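# Mount small gear between tester centres, meshing big gear

## Task

Set the small gear on the tester so it is held between the two centres and its teeth engage the large gear sitting on the slide; then release it and withdraw the grippers.

## Robot and tools

Robot: two arms, left_arm and right_arm, each with a two-finger gripper. Bases in the scene frame: left_arm at (+0.013, +0.289, 0) m, quat_wxyz (+1.000, 0, 0, -0.016); right_arm at (+0.034, -0.328, 0) m, quat_wxyz (+1.000, 0, 0, -0.002).

Frames: the scene frame has its origin at table-top height, halfway between the nominal bases, +z up, +x out over the table, and left_arm on the +y side (arm names do not match image sides). Fixed cameras and the table use the scene frame. Each arm's reported hand pose, velocities, targets and wrist-camera pose use that arm's own base frame. Offsets run along the arm's base axes, and rotations turn about the Hand target's position. On a gripper, fingers point along its +z and close along its y. end_effector_position is the point between the pads, roughly 5 mm short of the fingertips. Reported poses may be off by a few centimetres, more at long reach.

execute_actions(actions, cameras): actions is a list of actions; each action is a table of up to 15 rows, one row per 1/30 s step; if shorter, its last row is held to fill 15 steps. Each row is one flat list of 14 numbers, all in [-1, 1], covering both arms even if one is idle: left dx, dy, dz, rx, ry, rz, opening, then right dx, dy, dz, rx, ry, rz, opening. dx..rz are offsets (not poses) from that arm's Hand target as it stood when the action began; every row measures from that same start, not from the row before. The next action starts from the new Hand target, so sending the same offset twice moves twice. Scale: 1.0 = 0.6 m for dx, dy, dz and 180 degrees for rotation; rx, ry, rz form one rotation vector. A translation longer than 1.0 may be shortened along its direction. opening is absolute: +1 fully open (0.070 m), -1 closed; a full close needs about 1.0 s. Six zeros re-command the current Hand target. Images come back only when actions is empty or cameras names them ("all", a list of names, or [] for none).

move(target, speed, blend, opening_speed, grip_force, blocking, cameras): drives both grippers in straight lines. target is one 14-number row laid out as above, or a list of up to 15 such rows; every row is an offset from the same starting Hand targets, not from the previous row. speed: m/s, 0.002 to 2.2, default 0.25 (rotation up to twice that in rad/s); one value or one per row. blend: metres of corner rounding per row, 0 means stop at each. opening_speed: rate of the opening command per second on the -1..+1 scale, at least 0.2. grip_force: newtons per finger pad, 5 to 20, one value or one per arm; it persists. blocking=false returns after about 0.5 s while motion continues. A move lasts at least 0.5 s and is cut off after 10 s. Paths do not avoid obstacles or the other arm. Faster moves lag, overshoot and hit harder; aiming far beyond a contact presses harder. The result adds a move: line giving the ending (done, off_target, moving, held, fault) and limits (limits=paced: pose clipped; limits=held: steps withheld). An arm not named is done, within 3 mm and 2 degrees.

wait(seconds 0 to 10) lets the scene run holding the last commands. stop brakes a running move. zoom_image(camera, region=[x0, y0, x1, y1] in pixels, at most 504 by 504) enlarges part of the newest image of that camera. finished_scene(scene: this scene's number, 1 to 2) ends the scene for good; make no further call in that reply.

Cameras: cam_head_left and cam_head_right (504x504, on one bar), cam_left_wrist and cam_right_wrist (896x504); zoom_image also accepts cam_high and cam_low. Calibrations are approximate.

Results: Hand target is the last commanded pose after clipping; the gripper may rest short of it, and only a new command (even zeros) pursues it again. grip_measured reports finger opening on the command scale; to grasp, command about 0.05 below the reading at first contact for full force, less for a lighter hold. Tool commands lists the present commands; a 0 opening is itself a command, so resend the current value to leave a gripper alone. Joint torques include the arm's own weight and are noisy.

Control limits: commanded orientation is clipped to within 32 degrees of the measured one each step. Joints move at most 3 rad/s. Joint ranges (rad): waist -2.618 to 2.618, shoulder 0.000 to 3.140, elbow -2.967 to 0.000 (straight at -2.831), forearm roll -1.745 to 1.745, wrist pitch -1.220 to 1.220, wrist roll -2.094 to 2.094.

Avoid: dropping the gear or releasing it while it moves; letting anything fall or leaving it off the table; hitting fixed or heavy objects; pressing the arms or fingers together (a moderate contact can fail the task; the clearance check does not always prevent it). Contact torque reaching a joint limit (20.9 N m for waist, shoulder, elbow; 7.28 N m for the wrist joints, whose motors give only about 4 N m) halts that arm for 10 s. Holding loads, stretching out or pushing at unreachable poses heats motors: MOTOR HOT appears at 65 °C, and at 80 °C the arm goes limp and drops for 30 to 60 s. Steer paths around an arm's own base, and beware of wrist positions near the waist axis. A stopped arm keeps pushing until told to back off past its gripper. Loose objects may get nudged now and then.

Each tool is called as name(argument=value, ...), one argument or row to a line, values as JSON.

## Session

execute_actions(
  actions=[],
)

Scene clock: 0.00 s.
left_arm: end_effector_position=(+0.4523, -0.3033, +0.1925) grip_measured=+0.98 end_effector_quat_wxyz=(+0.463, +0.538, +0.704, -0.037) | right_arm: end_effector_position=(+0.3339, +0.0602, +0.1729) grip_measured=+1.00 end_effector_quat_wxyz=(+0.298, +0.172, +0.923, +0.172)
Joint positions: left_arm=[-0.52 1.874 -1.45 -0.565 0.328 1.236 0.069] | right_arm=[0.063 1.278 -0.853 0.329 0.575 0.216 0.07]
Joint torques (N m): no reading
Hand target: left_arm +0.4523, -0.3033, +0.1925; +0.463, +0.538, +0.704, -0.037 | right_arm +0.3339, +0.0602, +0.1729; +0.298, +0.172, +0.923, +0.172
Tool commands: left_gripper/opening=+1.0 right_gripper/opening=+1.0
camera_calibration:
cam_left_wrist: T_world_to_cam=[[-0.810869, -0.385861, -0.440003, 0.332109], [-0.319175, 0.921771, -0.220149, 0.464087], [0.490529, -0.0380743, -0.870593, 0.0604172], [0, 0, 0, 1]] pos_world=[0.387785, -0.297334, 0.300896]
cam_right_wrist: T_world_to_cam=[[-0.216909, -0.874638, -0.433542, 0.201647], [-0.974877, 0.217123, 0.0497199, 0.301968], [0.0506453, 0.433435, -0.899761, 0.234863], [0, 0, 0, 1]] pos_world=[0.326226, 0.00900589, 0.283729]

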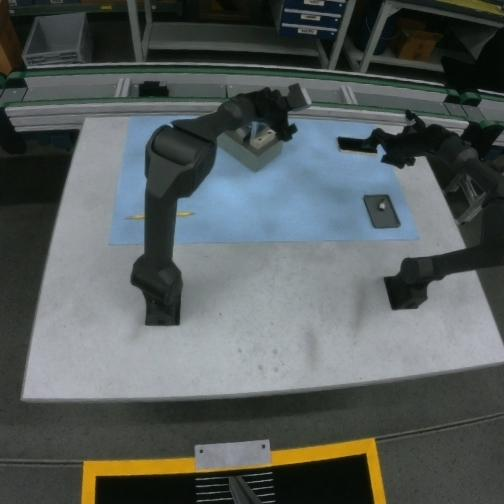

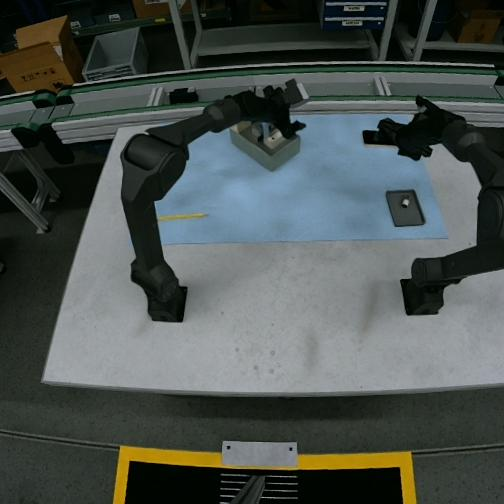

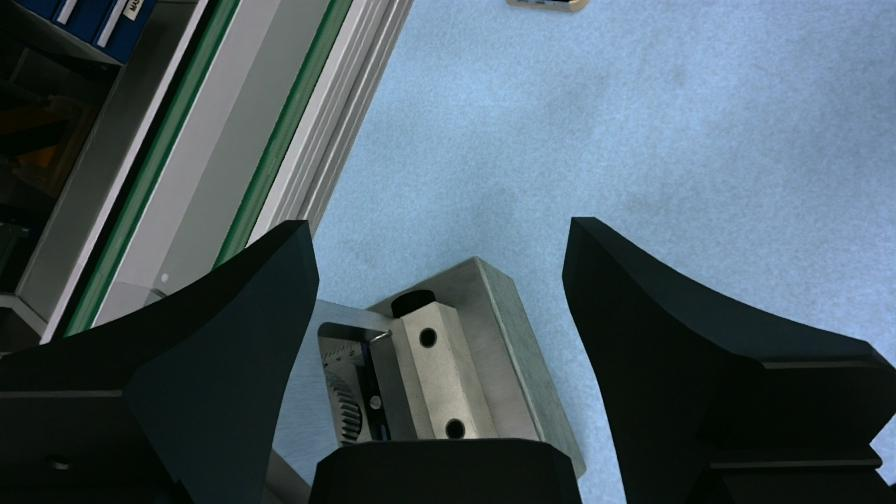

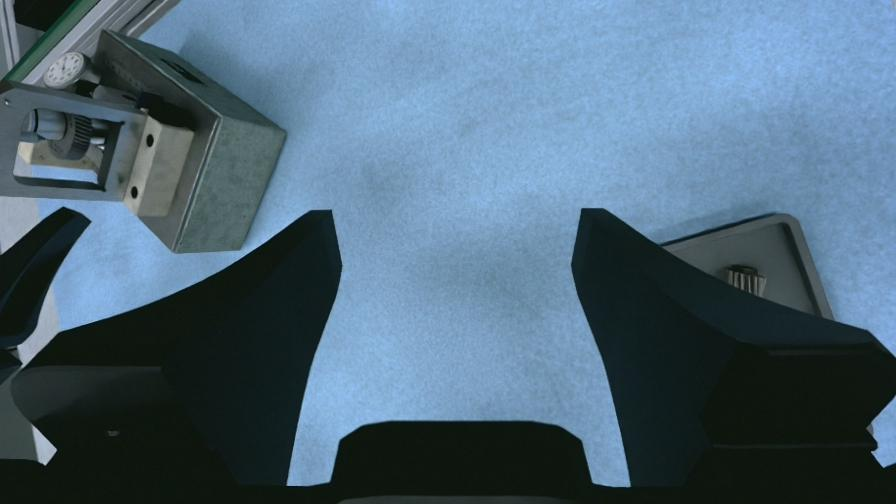

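zoom_image(
  camera="cam_right_wrist",
  region=[0, 20, 300, 260],
)

zoom_image(
  camera="cam_right_wrist",
  region=[650, 200, 896, 340],
)

zoom_image(
  camera="cam_left_wrist",
  region=[250, 230, 610, 504],
)

zoom_image(
  camera="cam_head_right",
  region=[220, 70, 330, 180],
)

Scaled by 1.680 from the camera's 896x504 image, which has a finer 1280x720 frame.

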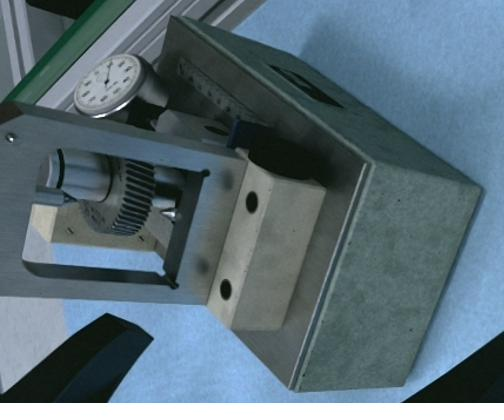

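Scaled by 2.049 from the camera's 896x504 image, which has a finer 1280x720 frame.

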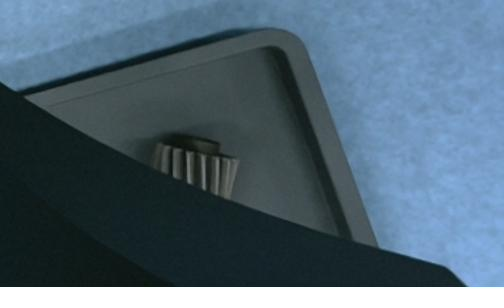

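Scaled by 1.400 from the camera's 896x504 image, which has a finer 1280x720 frame.

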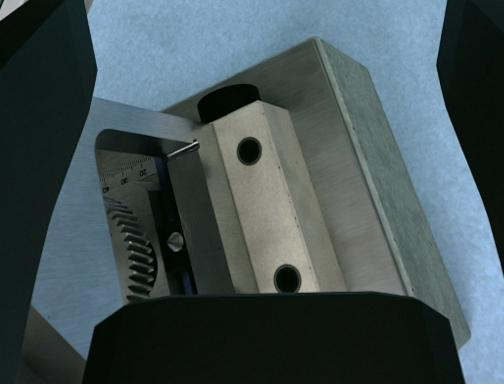

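Scaled by 4.582 from the camera's 504x504 image, which has a finer 720x720 frame.

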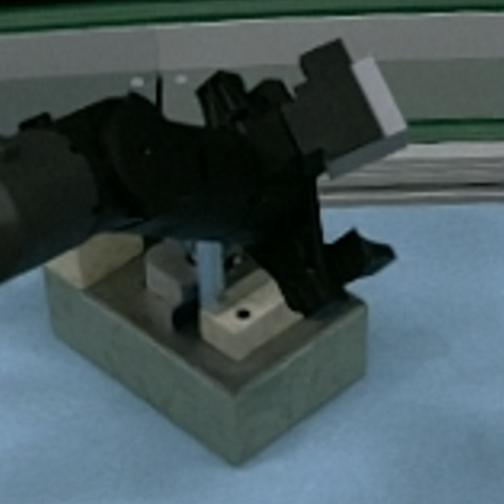

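move(
  target=[-0.15,0.2,0.2,0,0,0,1,-0.09,-0.15,-0.07,-0.1125,0.1948,0.1125,1],
  cameras=["all"],
)

zoom_image(
  camera="cam_head_right",
  region=[210, 70, 330, 190],
)

zoom_image(
  camera="cam_head_left",
  region=[200, 70, 320, 190],
)

Scene clock: 35.07 s.
left_arm: end_effector_position=(+0.3622, -0.1830, +0.3130) grip_measured=+0.98 end_effector_quat_wxyz=(+0.463, +0.538, +0.704, -0.036) | right_arm: end_effector_position=(+0.2799, -0.0297, +0.1304) grip_measured=+1.00 end_effector_quat_wxyz=(+0.026, -0.001, +1.000, -0.003)
Joint positions: left_arm=[-0.264 1.382 -1.333 -0.555 0.778 1.269 0.069] | right_arm=[-0.105 1.521 -1.126 -0.001 1.211 -0.106 0.07]
Joint torques (N m): left_arm=[-0.46 -3.36 -3.02 -0.64 -1 0.05] | right_arm=[-0.16 -4.19 -3.27 0.19 -0.02 0.15]
Hand target: left_arm +0.3623, -0.1833, +0.3125; +0.463, +0.538, +0.704, -0.037 | right_arm +0.2799, -0.0298, +0.1309; +0.000, +0.000, +1.000, +0.000
Off the commanded pose: left_arm 0.001 m, 0 deg | right_arm 0.001 m, 3 deg.
joint sent to its limit (right arm) — joint 5 (wrist pitch), upper limit. The joint targets are off in orientation, not in position.
move: off_target (right_arm)
camera_calibration:
cam_left_wrist: T_world_to_cam=[[-0.810212, -0.3863, -0.440827, 0.358434], [-0.319466, 0.921599, -0.220446, 0.351095], [0.491424, -0.0377783, -0.870101, 0.213641], [0, 0, 0, 1]] pos_world=[0.297582, -0.177035, 0.421294]
cam_right_wrist: T_world_to_cam=[[-0.00901278, -0.999947, -0.00501674, -0.024993], [-0.83989, 0.00484724, 0.542735, 0.162483], [-0.542682, 0.00910506, -0.839889, 0.383909], [0, 0, 0, 1]] pos_world=[0.344584, -0.0292748, 0.23413]

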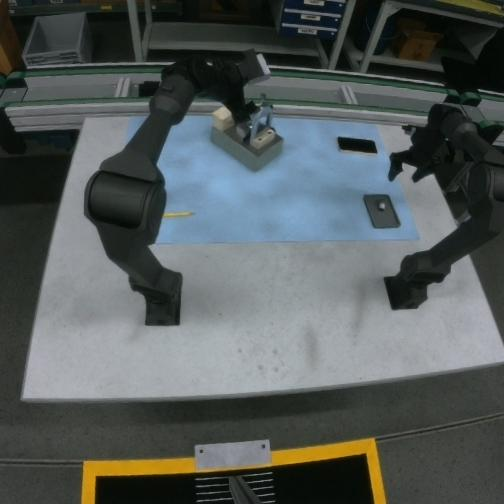

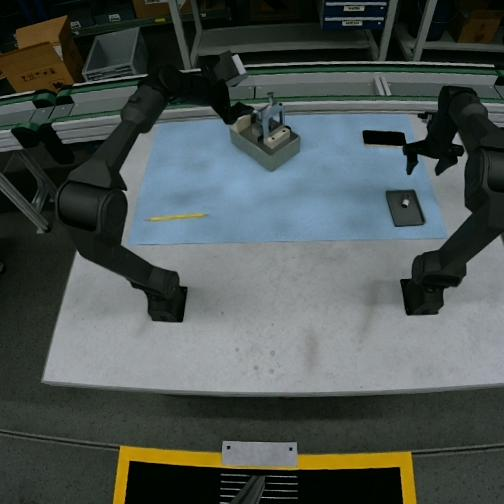

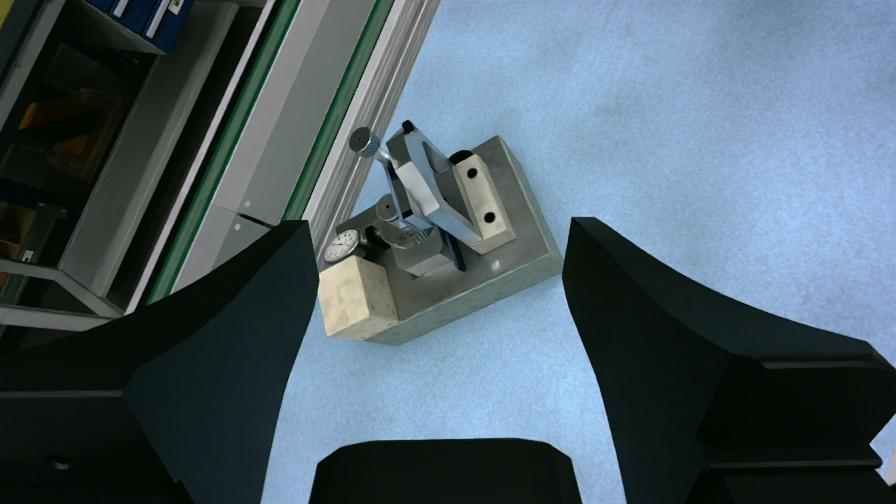

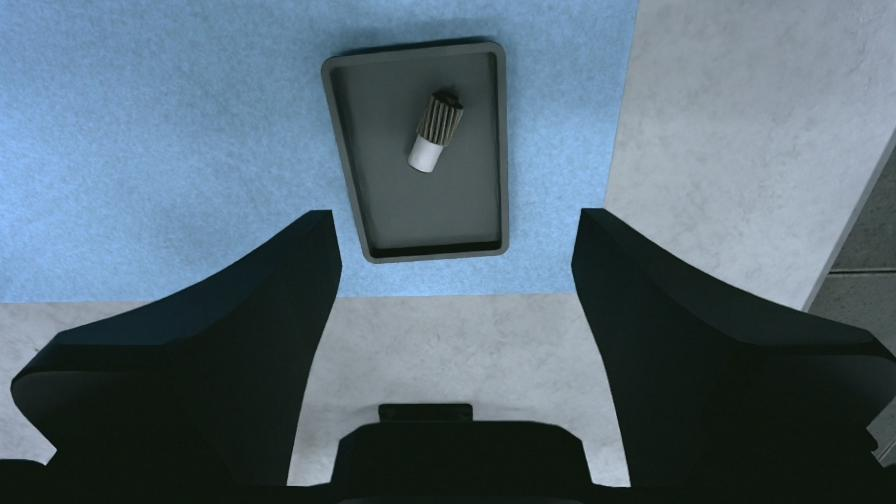

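Scaled by 4.200 from the camera's 504x504 image, which has a finer 720x720 frame.

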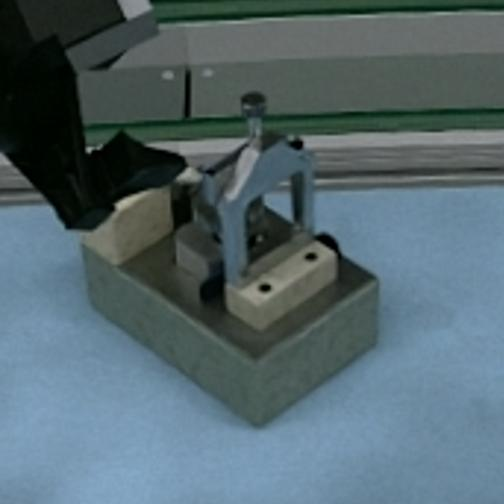

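Scaled by 4.200 from the camera's 504x504 image, which has a finer 720x720 frame.

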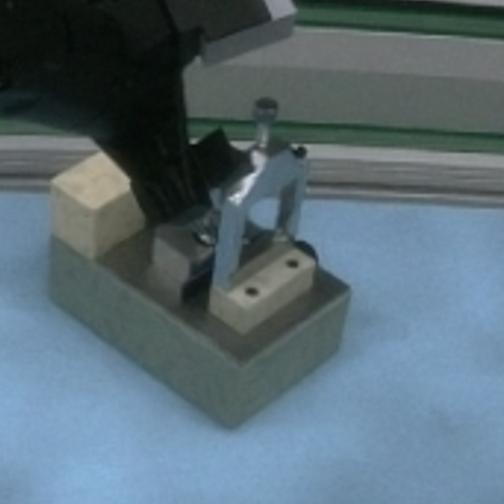

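zoom_image(
  camera="cam_left_wrist",
  region=[305, 100, 585, 360],
)

zoom_image(
  camera="cam_right_wrist",
  region=[350, 50, 520, 210],
)

Scaled by 1.800 from the camera's 896x504 image, which has a finer 1280x720 frame.

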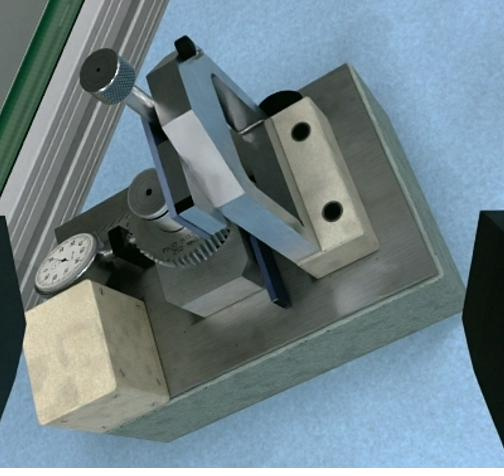

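Scaled by 2.965 from the camera's 896x504 image, which has a finer 1280x720 frame.

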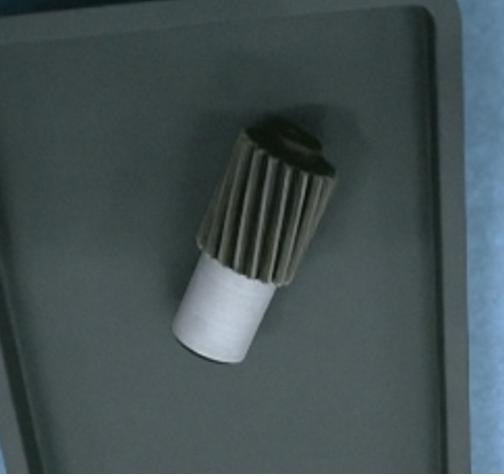

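move(
  target=[-0.15,0.15,0,0,0,0,1,0.21,0.5,0.03,0.247,-0.514,0.207,1],
  speed=0.4,
  cameras=["cam_right_wrist","cam_head_right","cam_head_left"],
)

zoom_image(
  camera="cam_right_wrist",
  region=[250, 0, 660, 440],
)

zoom_image(
  camera="cam_head_left",
  region=[200, 80, 300, 180],
)

zoom_image(
  camera="cam_head_left",
  region=[355, 180, 415, 240],
)

Scene clock: 80.70 s.
left_arm: end_effector_position=(+0.2723, -0.0932, +0.3126) grip_measured=+0.98 end_effector_quat_wxyz=(+0.463, +0.538, +0.704, -0.036) | right_arm: end_effector_position=(+0.4059, +0.2702, +0.1493) grip_measured=+1.00 end_effector_quat_wxyz=(+0.454, -0.396, +0.703, +0.377)
Joint positions: left_arm=[0.206 1.051 -1.083 -0.816 1.142 1.65 0.069] | right_arm=[0.216 1.949 -1.112 1.737 0.941 -2.102 0.07]
Joint torques (N m): left_arm=[-0.71 -1 -2.6 -0.83 -0.62 -0.2] | right_arm=[-0.44 -5.5 -3.69 0.62 0.95 0.09]
Hand target: left_arm +0.2723, -0.0933, +0.3125; +0.463, +0.538, +0.704, -0.037 | right_arm +0.4059, +0.2702, +0.1489; +0.678, -0.286, +0.588, +0.335
Off the commanded pose: left_arm 0.000 m, 0 deg | right_arm 0.000 m, 34 deg; orientation clipped.
joint sent to its limit (right arm) — joint 4 (forearm roll), upper limit; joint 6 (wrist roll), lower limit. The joint targets are off in orientation, not in position.
move: off_target (right_arm); limits=paced
camera_calibration:
cam_right_wrist: T_world_to_cam=[[0.900736, -0.39315, -0.184681, -0.230226], [-0.422524, -0.694434, -0.582439, 0.444274], [0.100737, 0.602656, -0.791617, 0.0366763], [0, 0, 0, 1]] pos_world=[0.391394, 0.195902, 0.245278]
Images, in order (width x height): cam_head_left 504x504, cam_head_right 504x504, cam_right_wrist 896x504.

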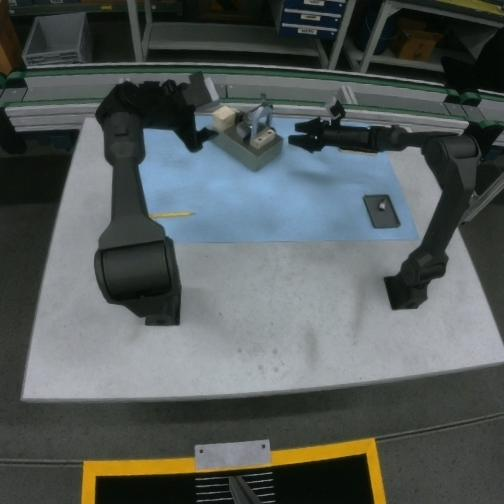

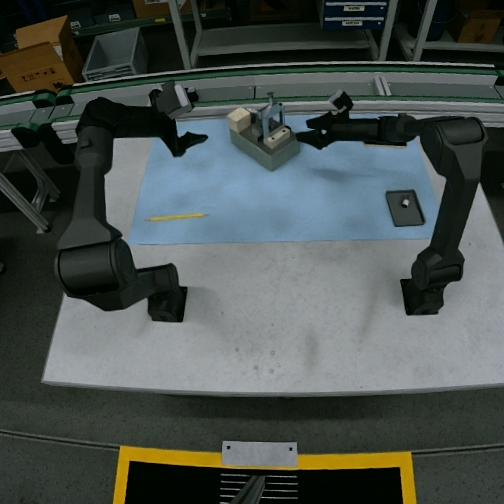

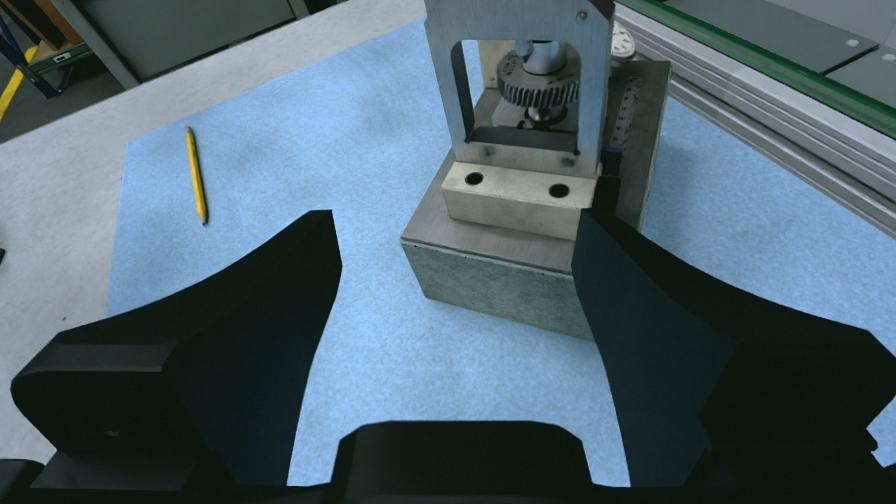

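Scaled by 1.145 from the camera's 896x504 image, which has a finer 1280x720 frame.

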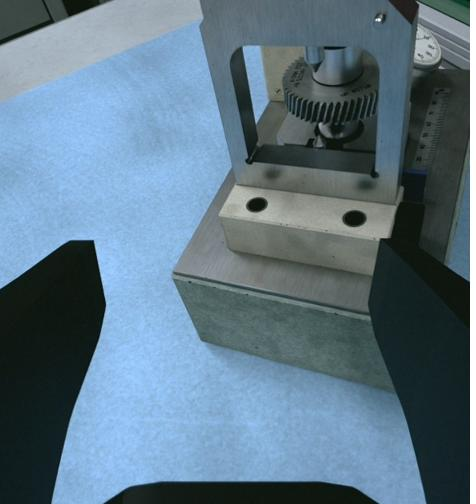

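Scaled by 5.040 from the camera's 504x504 image, which has a finer 720x720 frame.

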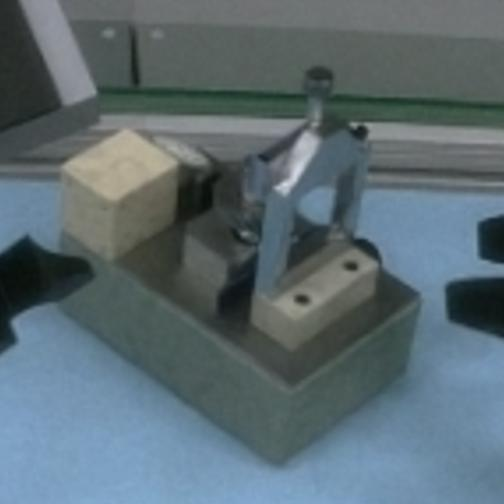

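Scaled by 8.400 from the camera's 504x504 image, which has a finer 720x720 frame.

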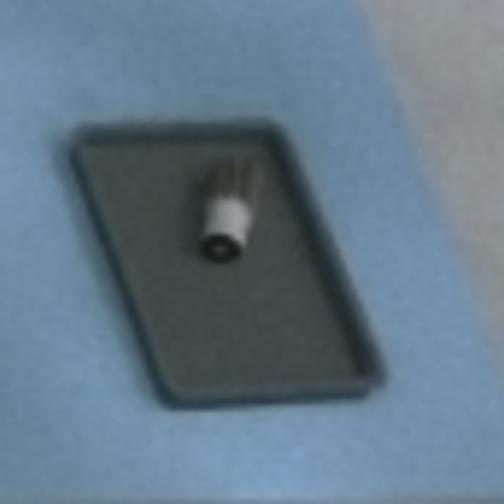

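move(
  target=[0,0,0,0,0,0,1,-0.04,-0.2,0,0,0,0,1],
  speed=0.4,
  cameras=["cam_right_wrist"],
)

zoom_image(
  camera="cam_right_wrist",
  region=[320, 0, 640, 300],
)

Scene clock: 92.27 s.
left_arm: end_effector_position=(+0.2723, -0.0932, +0.3126) grip_measured=+0.98 end_effector_quat_wxyz=(+0.463, +0.538, +0.704, -0.036) | right_arm: end_effector_position=(+0.3820, +0.1499, +0.1494) grip_measured=+1.00 end_effector_quat_wxyz=(+0.465, -0.291, +0.741, +0.387)
Joint positions: left_arm=[0.206 1.051 -1.083 -0.816 1.142 1.65 0.069] | right_arm=[-0.133 1.812 -0.845 1.678 1.128 -2.102 0.07]
Joint torques (N m): left_arm=[-0.67 -1.04 -3.36 -0.82 -0.63 -0.18] | right_arm=[0.85 -4.38 -2.91 0.62 1.05 0.1]
Hand target: left_arm +0.2723, -0.0933, +0.3125; +0.463, +0.538, +0.704, -0.037 | right_arm +0.3819, +0.1502, +0.1489; +0.678, -0.286, +0.588, +0.335
Off the commanded pose: left_arm 0.000 m, 0 deg | right_arm 0.001 m, 31 deg.
joint sent to its limit (right arm) — joint 6 (wrist roll), lower limit. The joint targets are off in orientation, not in position.
move: off_target (right_arm)
camera_calibration:
cam_right_wrist: T_world_to_cam=[[0.791305, -0.52237, -0.317752, -0.174993], [-0.597465, -0.550216, -0.583351, 0.396005], [0.129893, 0.651454, -0.747486, 0.0866657], [0, 0, 0, 1]] pos_world=[0.363815, 0.070018, 0.240187]
Images, in order (width x height): cam_right_wrist 896x504.

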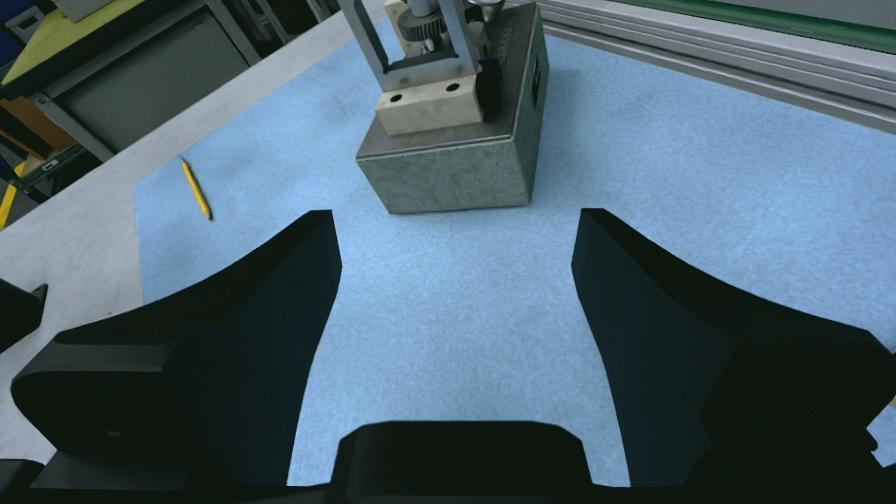

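Scaled by 1.575 from the camera's 896x504 image, which has a finer 1280x720 frame.

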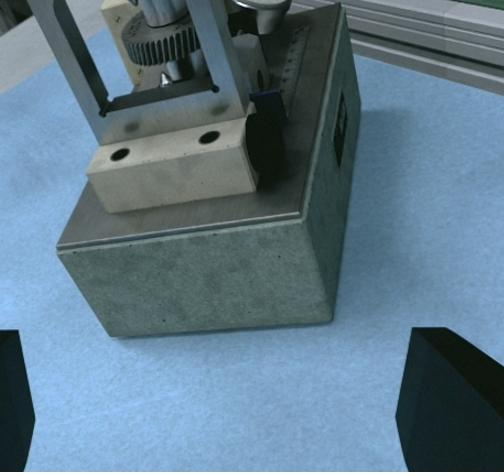

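move(
  target=[0,0,0,0,0,0,1,-0.05,0.207,-0.09,0.005,-0.008,-0.0795,1],
  speed=0.4,
  cameras=["cam_right_wrist"],
)

zoom_image(
  camera="cam_right_wrist",
  region=[300, 0, 620, 300],
)

Scene clock: 103.53 s.
left_arm: end_effector_position=(+0.2723, -0.0932, +0.3126) grip_measured=+0.98 end_effector_quat_wxyz=(+0.463, +0.538, +0.704, -0.036) | right_arm: end_effector_position=(+0.3525, +0.2742, +0.0955) grip_measured=+1.00 end_effector_quat_wxyz=(+0.386, -0.411, +0.771, +0.298)
Joint positions: left_arm=[0.206 1.051 -1.083 -0.816 1.142 1.65 0.069] | right_arm=[0.356 1.835 -0.899 1.738 0.661 -2.102 0.07]
Joint torques (N m): left_arm=[-0.71 -0.98 -3.32 -0.81 -0.63 -0.18] | right_arm=[0.87 -5.59 -2.68 0.33 0.51 0.12]
Hand target: left_arm +0.2723, -0.0933, +0.3125; +0.463, +0.538, +0.704, -0.037 | right_arm +0.3519, +0.2744, +0.0949; +0.617, -0.287, +0.681, +0.272
Off the commanded pose: left_arm 0.000 m, 0 deg | right_arm 0.001 m, 50 deg; orientation clipped.
joint sent to its limit (right arm) — joint 4 (forearm roll), upper limit; joint 6 (wrist roll), lower limit. The joint targets are off in orientation, not in position.
move: off_target (right_arm); limits=paced
camera_calibration:
cam_right_wrist: T_world_to_cam=[[0.862396, -0.481245, -0.157085, -0.155399], [-0.503029, -0.779775, -0.372711, 0.424796], [0.0568742, 0.400443, -0.914555, 0.0796994], [0, 0, 0, 1]] pos_world=[0.343167, 0.224545, 0.206805]
Images, in order (width x height): cam_right_wrist 896x504.

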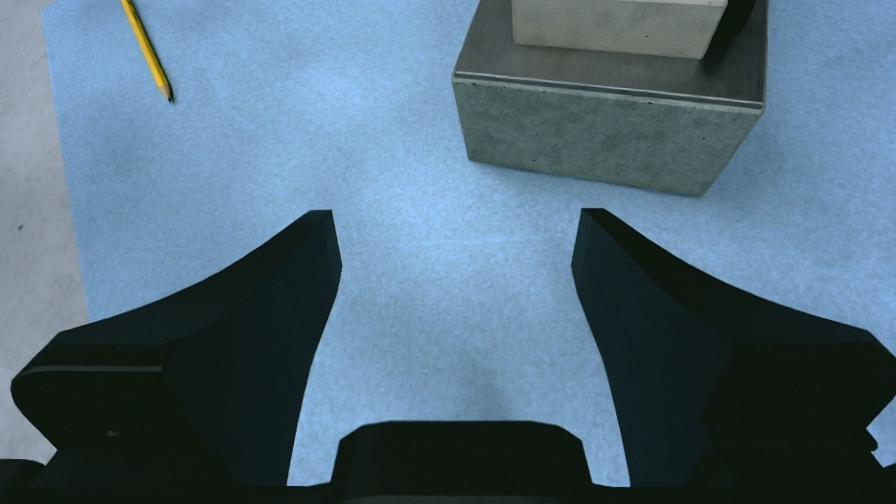

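Scaled by 1.575 from the camera's 896x504 image, which has a finer 1280x720 frame.

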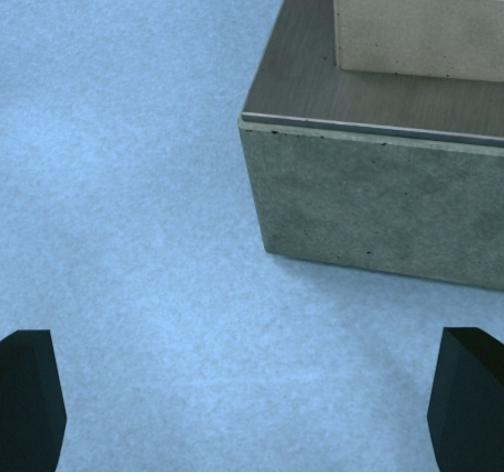

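move(
  target=[
    [0,0,0,0,0,0,1,-0.087,-0.057,0.108,-0.2455,0.263,-0.0395,1],
    [0,0,0,0,0,0,1,0,0,0.008,0.053,-0.066,-0.048,1],
  ],
  speed=0.4,
  cameras=["cam_right_wrist"],
)

zoom_image(
  camera="cam_right_wrist",
  region=[300, 0, 620, 300],
)

Scene clock: 123.90 s.
left_arm: end_effector_position=(+0.2723, -0.0932, +0.3126) grip_measured=+0.98 end_effector_quat_wxyz=(+0.463, +0.538, +0.704, -0.036) | right_arm: end_effector_position=(+0.3522, +0.2751, +0.1004) grip_measured=+1.00 end_effector_quat_wxyz=(+0.628, -0.244, +0.706, +0.217)
Joint positions: left_arm=[0.206 1.051 -1.083 -0.816 1.142 1.65 0.069] | right_arm=[0.661 1.986 -0.553 -0.005 -1.23 0.001 0.07]
Joint torques (N m): left_arm=[-0.73 -1.04 -3.28 -0.81 -0.63 -0.18] | right_arm=[0 -5.36 -1.87 0.16 -1.1 -0.03]
Hand target: left_arm +0.2723, -0.0933, +0.3125; +0.463, +0.538, +0.704, -0.037 | right_arm +0.3519, +0.2744, +0.0997; +0.724, -0.210, +0.608, +0.250
Off the commanded pose: left_arm 0.000 m, 0 deg | right_arm 0.001 m, 17 deg.
joint sent to its limit (right arm) — joint 5 (wrist pitch), lower limit. The joint targets are off in orientation, not in position.
move: off_target (right_arm)
camera_calibration:
cam_right_wrist: T_world_to_cam=[[0.62499, -0.780528, -0.0127903, -0.00249144], [-0.533039, -0.414733, -0.737473, 0.373934], [0.570314, 0.467731, -0.675256, -0.139425], [0, 0, 0, 1]] pos_world=[0.280394, 0.218352, 0.181587]
Images, in order (width x height): cam_right_wrist 896x504.

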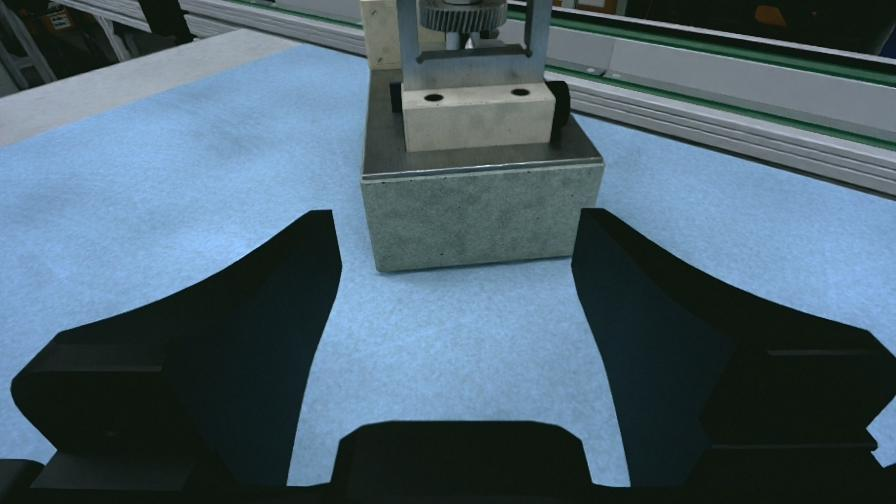

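Scaled by 1.575 from the camera's 896x504 image, which has a finer 1280x720 frame.

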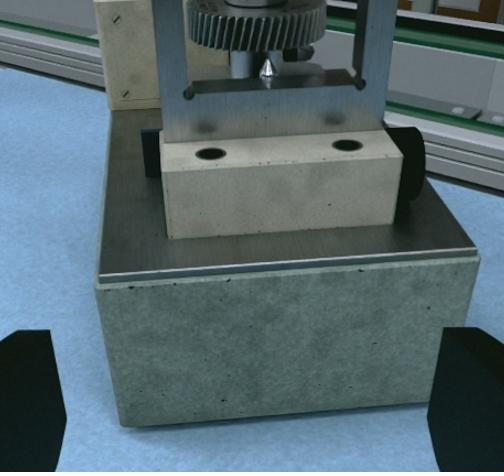

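move(
  target=[0,0,0,0,0,0,1,-0.06,-0.045,0.1,0,0,0,1],
  speed=0.4,
  cameras=["cam_right_wrist"],
)

zoom_image(
  camera="cam_right_wrist",
  region=[340, 0, 600, 250],
)

Scene clock: 128.30 s.
left_arm: end_effector_position=(+0.2723, -0.0932, +0.3126) grip_measured=+0.98 end_effector_quat_wxyz=(+0.463, +0.538, +0.704, -0.036) | right_arm: end_effector_position=(+0.3157, +0.2474, +0.1600) grip_measured=+1.00 end_effector_quat_wxyz=(+0.661, -0.233, +0.676, +0.228)
Joint positions: left_arm=[0.206 1.051 -1.083 -0.816 1.142 1.65 0.069] | right_arm=[0.665 1.72 -0.38 0 -1.23 0 0.07]
Joint torques (N m): left_arm=[-0.76 -0.92 -3.32 -0.81 -0.63 -0.19] | right_arm=[0.84 -3.72 -2.8 0.18 -1.3 -0.07]
Hand target: left_arm +0.2723, -0.0933, +0.3125; +0.463, +0.538, +0.704, -0.037 | right_arm +0.3159, +0.2474, +0.1597; +0.724, -0.210, +0.608, +0.250
Off the commanded pose: left_arm 0.000 m, 0 deg | right_arm 0.000 m, 11 deg.
joint sent to its limit (right arm) — joint 5 (wrist pitch), lower limit. The joint targets are off in orientation, not in position.
move: off_target (right_arm)
camera_calibration:
cam_right_wrist: T_world_to_cam=[[0.625137, -0.780422, -0.0120577, -0.000810895], [-0.477261, -0.369983, -0.797079, 0.367788], [0.617597, 0.504038, -0.603755, -0.100806], [0, 0, 0, 1]] pos_world=[0.238295, 0.186252, 0.232284]
Images, in order (width x height): cam_right_wrist 896x504.

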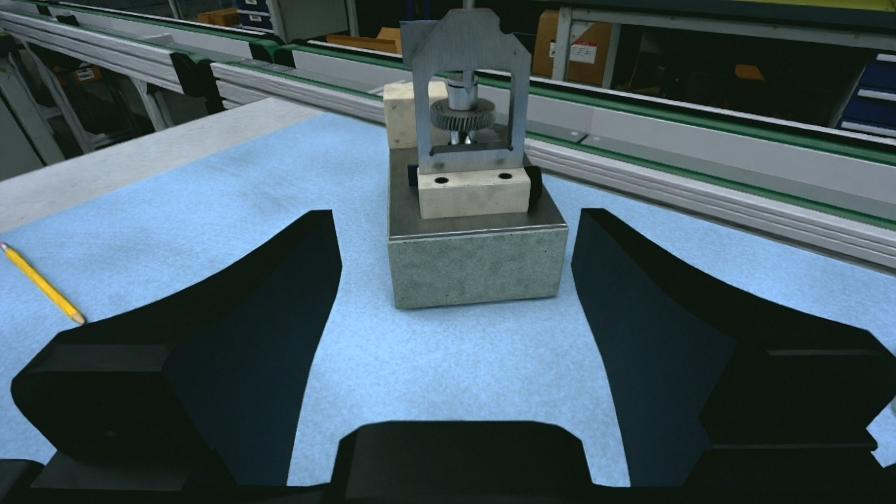

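Scaled by 1.938 from the camera's 896x504 image, which has a finer 1280x720 frame.

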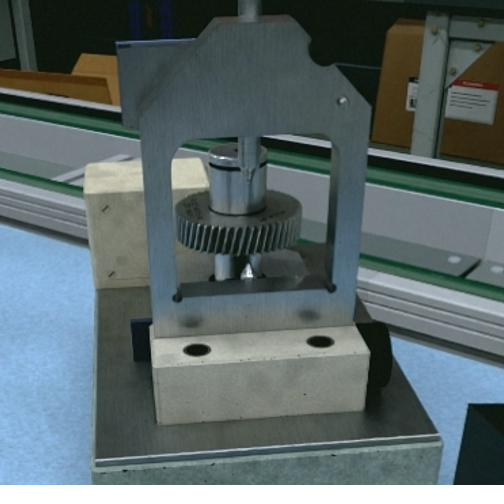

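move(
  target=[0,0,0,0,0,0,1,-0.087,-0.438,-0.116,-0.068,0.573,-0.2525,1],
  speed=0.5,
  cameras=["cam_right_wrist","cam_head_right"],
)

zoom_image(
  camera="cam_right_wrist",
  region=[340, 100, 600, 340],
)

zoom_image(
  camera="cam_head_right",
  region=[220, 80, 320, 180],
)

Scene clock: 188.13 s.
left_arm: end_effector_position=(+0.2723, -0.0932, +0.3126) grip_measured=+0.98 end_effector_quat_wxyz=(+0.463, +0.538, +0.704, -0.036) | right_arm: end_effector_position=(+0.2638, -0.0155, +0.0902) grip_measured=+1.00 end_effector_quat_wxyz=(+0.000, +0.213, +0.977, -0.001)
Joint positions: left_arm=[0.206 1.051 -1.083 -0.816 1.142 1.65 0.069] | right_arm=[-0.057 1.544 -0.986 -0.002 1.1 0.373 0.07]
Joint torques (N m): left_arm=[-0.71 -0.96 -3.33 -0.82 -0.62 -0.19] | right_arm=[0.54 -4.25 -2.9 0.12 -0.3 0.1]
Hand target: left_arm +0.2723, -0.0933, +0.3125; +0.463, +0.538, +0.704, -0.037 | right_arm +0.2637, -0.0154, +0.0901; +0.000, +0.213, +0.977, -0.001
Off the commanded pose: left_arm 0.000 m, 0 deg | right_arm 0.000 m, 0 deg.
move: done
camera_calibration:
cam_right_wrist: T_world_to_cam=[[-0.426196, -0.904582, -0.00939568, 0.100887], [-0.735879, 0.340633, 0.585193, 0.144722], [-0.526155, 0.256321, -0.810839, 0.338131], [0, 0, 0, 1]] pos_world=[0.327404, -0.044707, 0.190428]
Images, in order (width x height): cam_head_right 504x504, cam_right_wrist 896x504.

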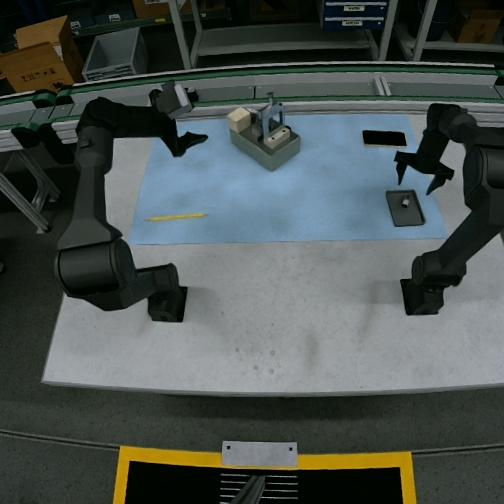

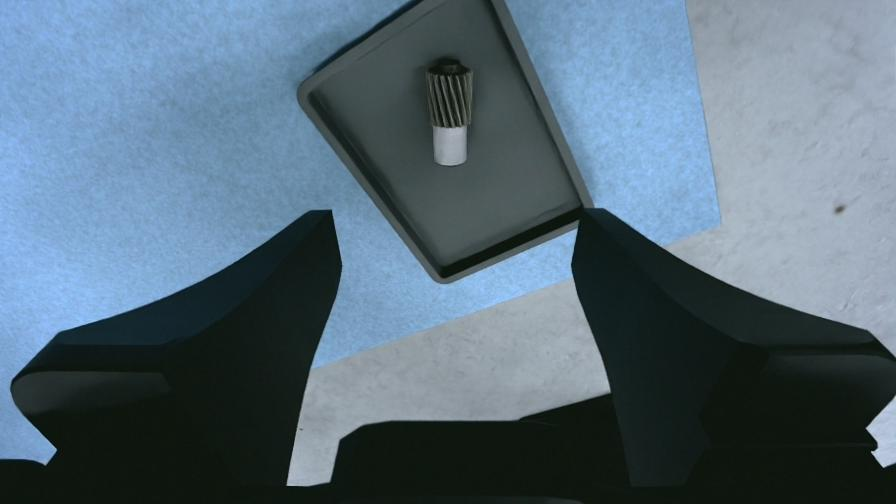

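Scaled by 1.938 from the camera's 896x504 image, which has a finer 1280x720 frame.

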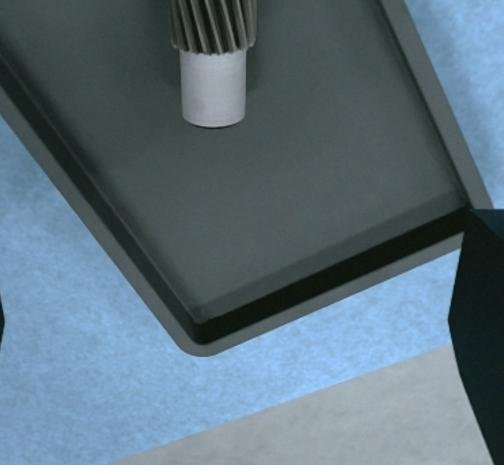

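Scaled by 5.040 from the camera's 504x504 image, which has a finer 720x720 frame.

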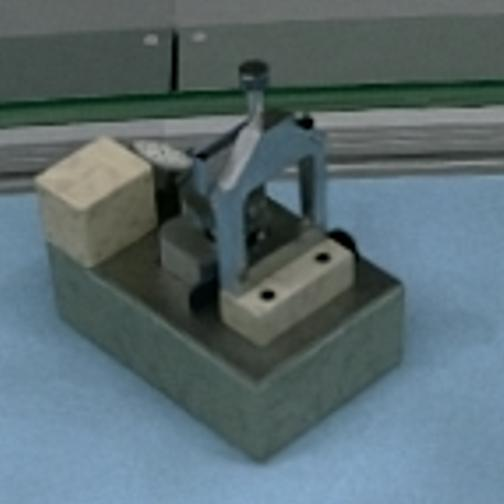

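move(
  target=[
    [0,0,0,0,0,0,1,-0.002,0.004,-0.126,0,0,0,0.2],
    [0,0,0,0,0,0,1,-0.002,0.004,-0.126,0,0,0,-0.72],
    [0,0,0,0,0,0,1,-0.0095,0.034,-0.05,0,0,-0.36,-0.72],
  ],
  speed=[0.2,0.2,0.4],
  cameras=["cam_right_wrist"],
)

Scene clock: 209.27 s.
left_arm: end_effector_position=(+0.2723, -0.0932, +0.3126) grip_measured=+0.98 end_effector_quat_wxyz=(+0.463, +0.538, +0.704, -0.036) | right_arm: end_effector_position=(+0.2580, +0.0049, +0.0601) grip_measured=-0.60 end_effector_quat_wxyz=(+0.000, +0.704, +0.710, -0.001)
Joint positions: left_arm=[0.206 1.051 -1.083 -0.816 1.142 1.65 0.069] | right_arm=[0.019 1.573 -0.885 0 0.972 1.581 0.014]
Joint torques (N m): left_arm=[-0.76 -1.02 -3.38 -0.82 -0.62 -0.18] | right_arm=[0.58 -4.01 -3.45 0.03 0.07 -0.07]
Hand target: left_arm +0.2723, -0.0933, +0.3125; +0.463, +0.538, +0.704, -0.037 | right_arm +0.2580, +0.0050, +0.0601; +0.000, +0.703, +0.711, -0.001
Off the commanded pose: left_arm 0.000 m, 0 deg | right_arm 0.000 m, 0 deg.
move: done
camera_calibration:
cam_right_wrist: T_world_to_cam=[[-0.999951, 0.00170188, -0.00979923, 0.260195], [-0.00435011, 0.811178, 0.584783, -0.039972], [0.00894415, 0.584797, -0.811131, 0.165821], [0, 0, 0, 1]] pos_world=[0.258525, -0.0649902, 0.160427]
Images, in order (width x height): cam_right_wrist 896x504.

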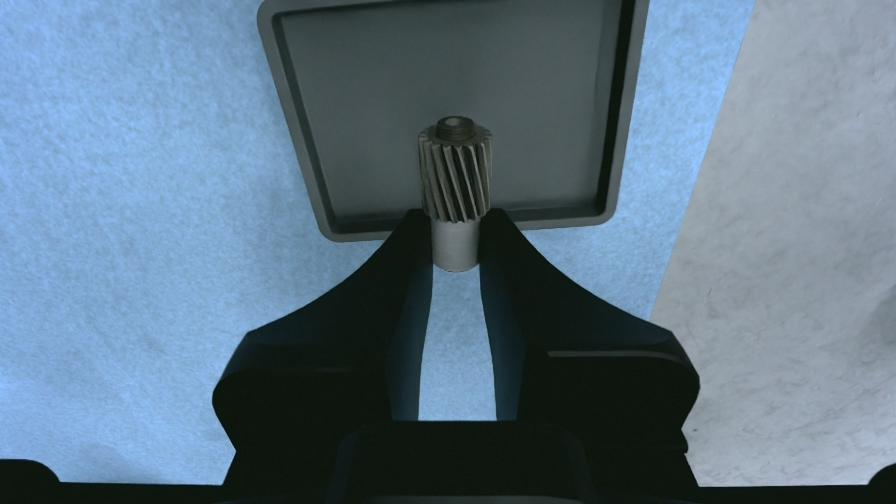

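move(
  target=[
    [0,0,0,0,0,0,1,0,0,-0.0752,0,0,0,-0.72],
    [0,0,0,0,0,0,1,0,0,-0.0752,0,0,0,-0.2],
    [0,0,0,0,0,0,1,0,0,0.0,0,0,0,-0.2],
    [0,0,0,0,0,0,1,0,0,0.0,0,0,0.49,0],
  ],
  speed=[0.15,0.15,0.25,0.6],
)

move(
  target=[0,0,0,0,0,0,1,0,0,0.0,0,0,0.51,0],
  speed=0.6,
  cameras=["cam_right_wrist"],
)

Scene clock: 223.37 s.
left_arm: end_effector_position=(+0.2723, -0.0932, +0.3126) grip_measured=+0.98 end_effector_quat_wxyz=(+0.463, +0.538, +0.704, -0.036) | right_arm: end_effector_position=(+0.2581, +0.0052, +0.0603) grip_measured=+0.00 end_effector_quat_wxyz=(+0.001, +0.010, +1.000, -0.001)
Joint positions: left_arm=[0.206 1.051 -1.083 -0.816 1.142 1.65 0.069] | right_arm=[0.021 1.57 -0.884 -0.001 0.97 0.042 0.035]
Joint torques (N m): left_arm=[-0.73 -0.92 -3.31 -0.82 -0.62 -0.18] | right_arm=[-0.44 -3.55 -3.57 0 0.08 0.18]
Hand target: left_arm +0.2723, -0.0933, +0.3125; +0.463, +0.538, +0.704, -0.037 | right_arm +0.2580, +0.0050, +0.0601; +0.000, +0.010, +1.000, -0.001
Off the commanded pose: left_arm 0.000 m, 0 deg | right_arm 0.000 m, 0 deg.
move: done

Scene clock: 225.33 s.
left_arm: end_effector_position=(+0.2723, -0.0932, +0.3126) grip_measured=+0.98 end_effector_quat_wxyz=(+0.463, +0.538, +0.704, -0.036) | right_arm: end_effector_position=(+0.2578, +0.0052, +0.0601) grip_measured=+0.00 end_effector_quat_wxyz=(-0.001, +0.711, -0.703, +0.000)
Joint positions: left_arm=[0.206 1.051 -1.083 -0.816 1.142 1.65 0.069] | right_arm=[0.02 1.569 -0.882 0.001 0.968 -1.563 0.035]
Joint torques (N m): left_arm=[-0.75 -1.01 -3.31 -0.82 -0.63 -0.18] | right_arm=[-0.32 -3.6 -3.42 0.05 0.14 0.18]
Hand target: left_arm +0.2723, -0.0933, +0.3125; +0.463, +0.538, +0.704, -0.037 | right_arm +0.2580, +0.0050, +0.0601; -0.001, +0.711, -0.703, +0.000
Off the commanded pose: left_arm 0.000 m, 0 deg | right_arm 0.000 m, 0 deg.
move: done
camera_calibration:
cam_right_wrist: T_world_to_cam=[[0.999957, 0.000288908, -0.00924914, -0.255702], [0.00564063, -0.811386, 0.584484, -0.0342899], [-0.00733576, -0.584511, -0.811353, 0.175942], [0, 0, 0, 1]] pos_world=[0.257175, 0.0750916, 0.160428]
Images, in order (width x height): cam_right_wrist 896x504.

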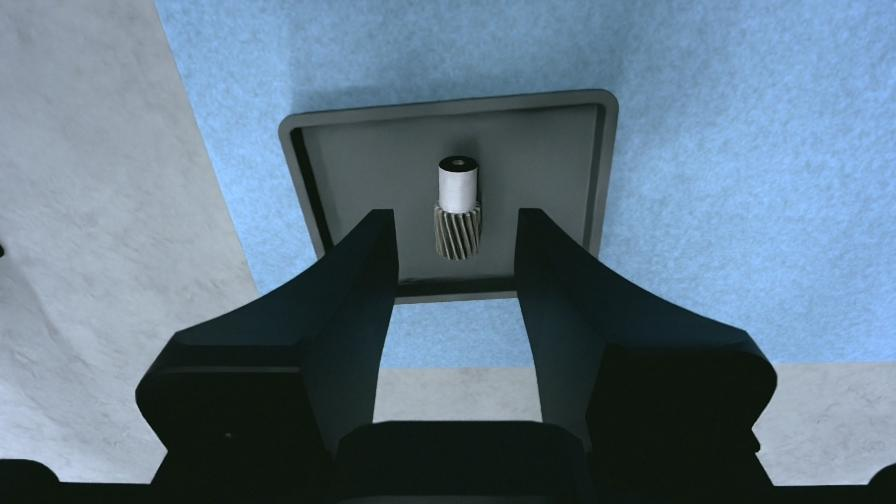

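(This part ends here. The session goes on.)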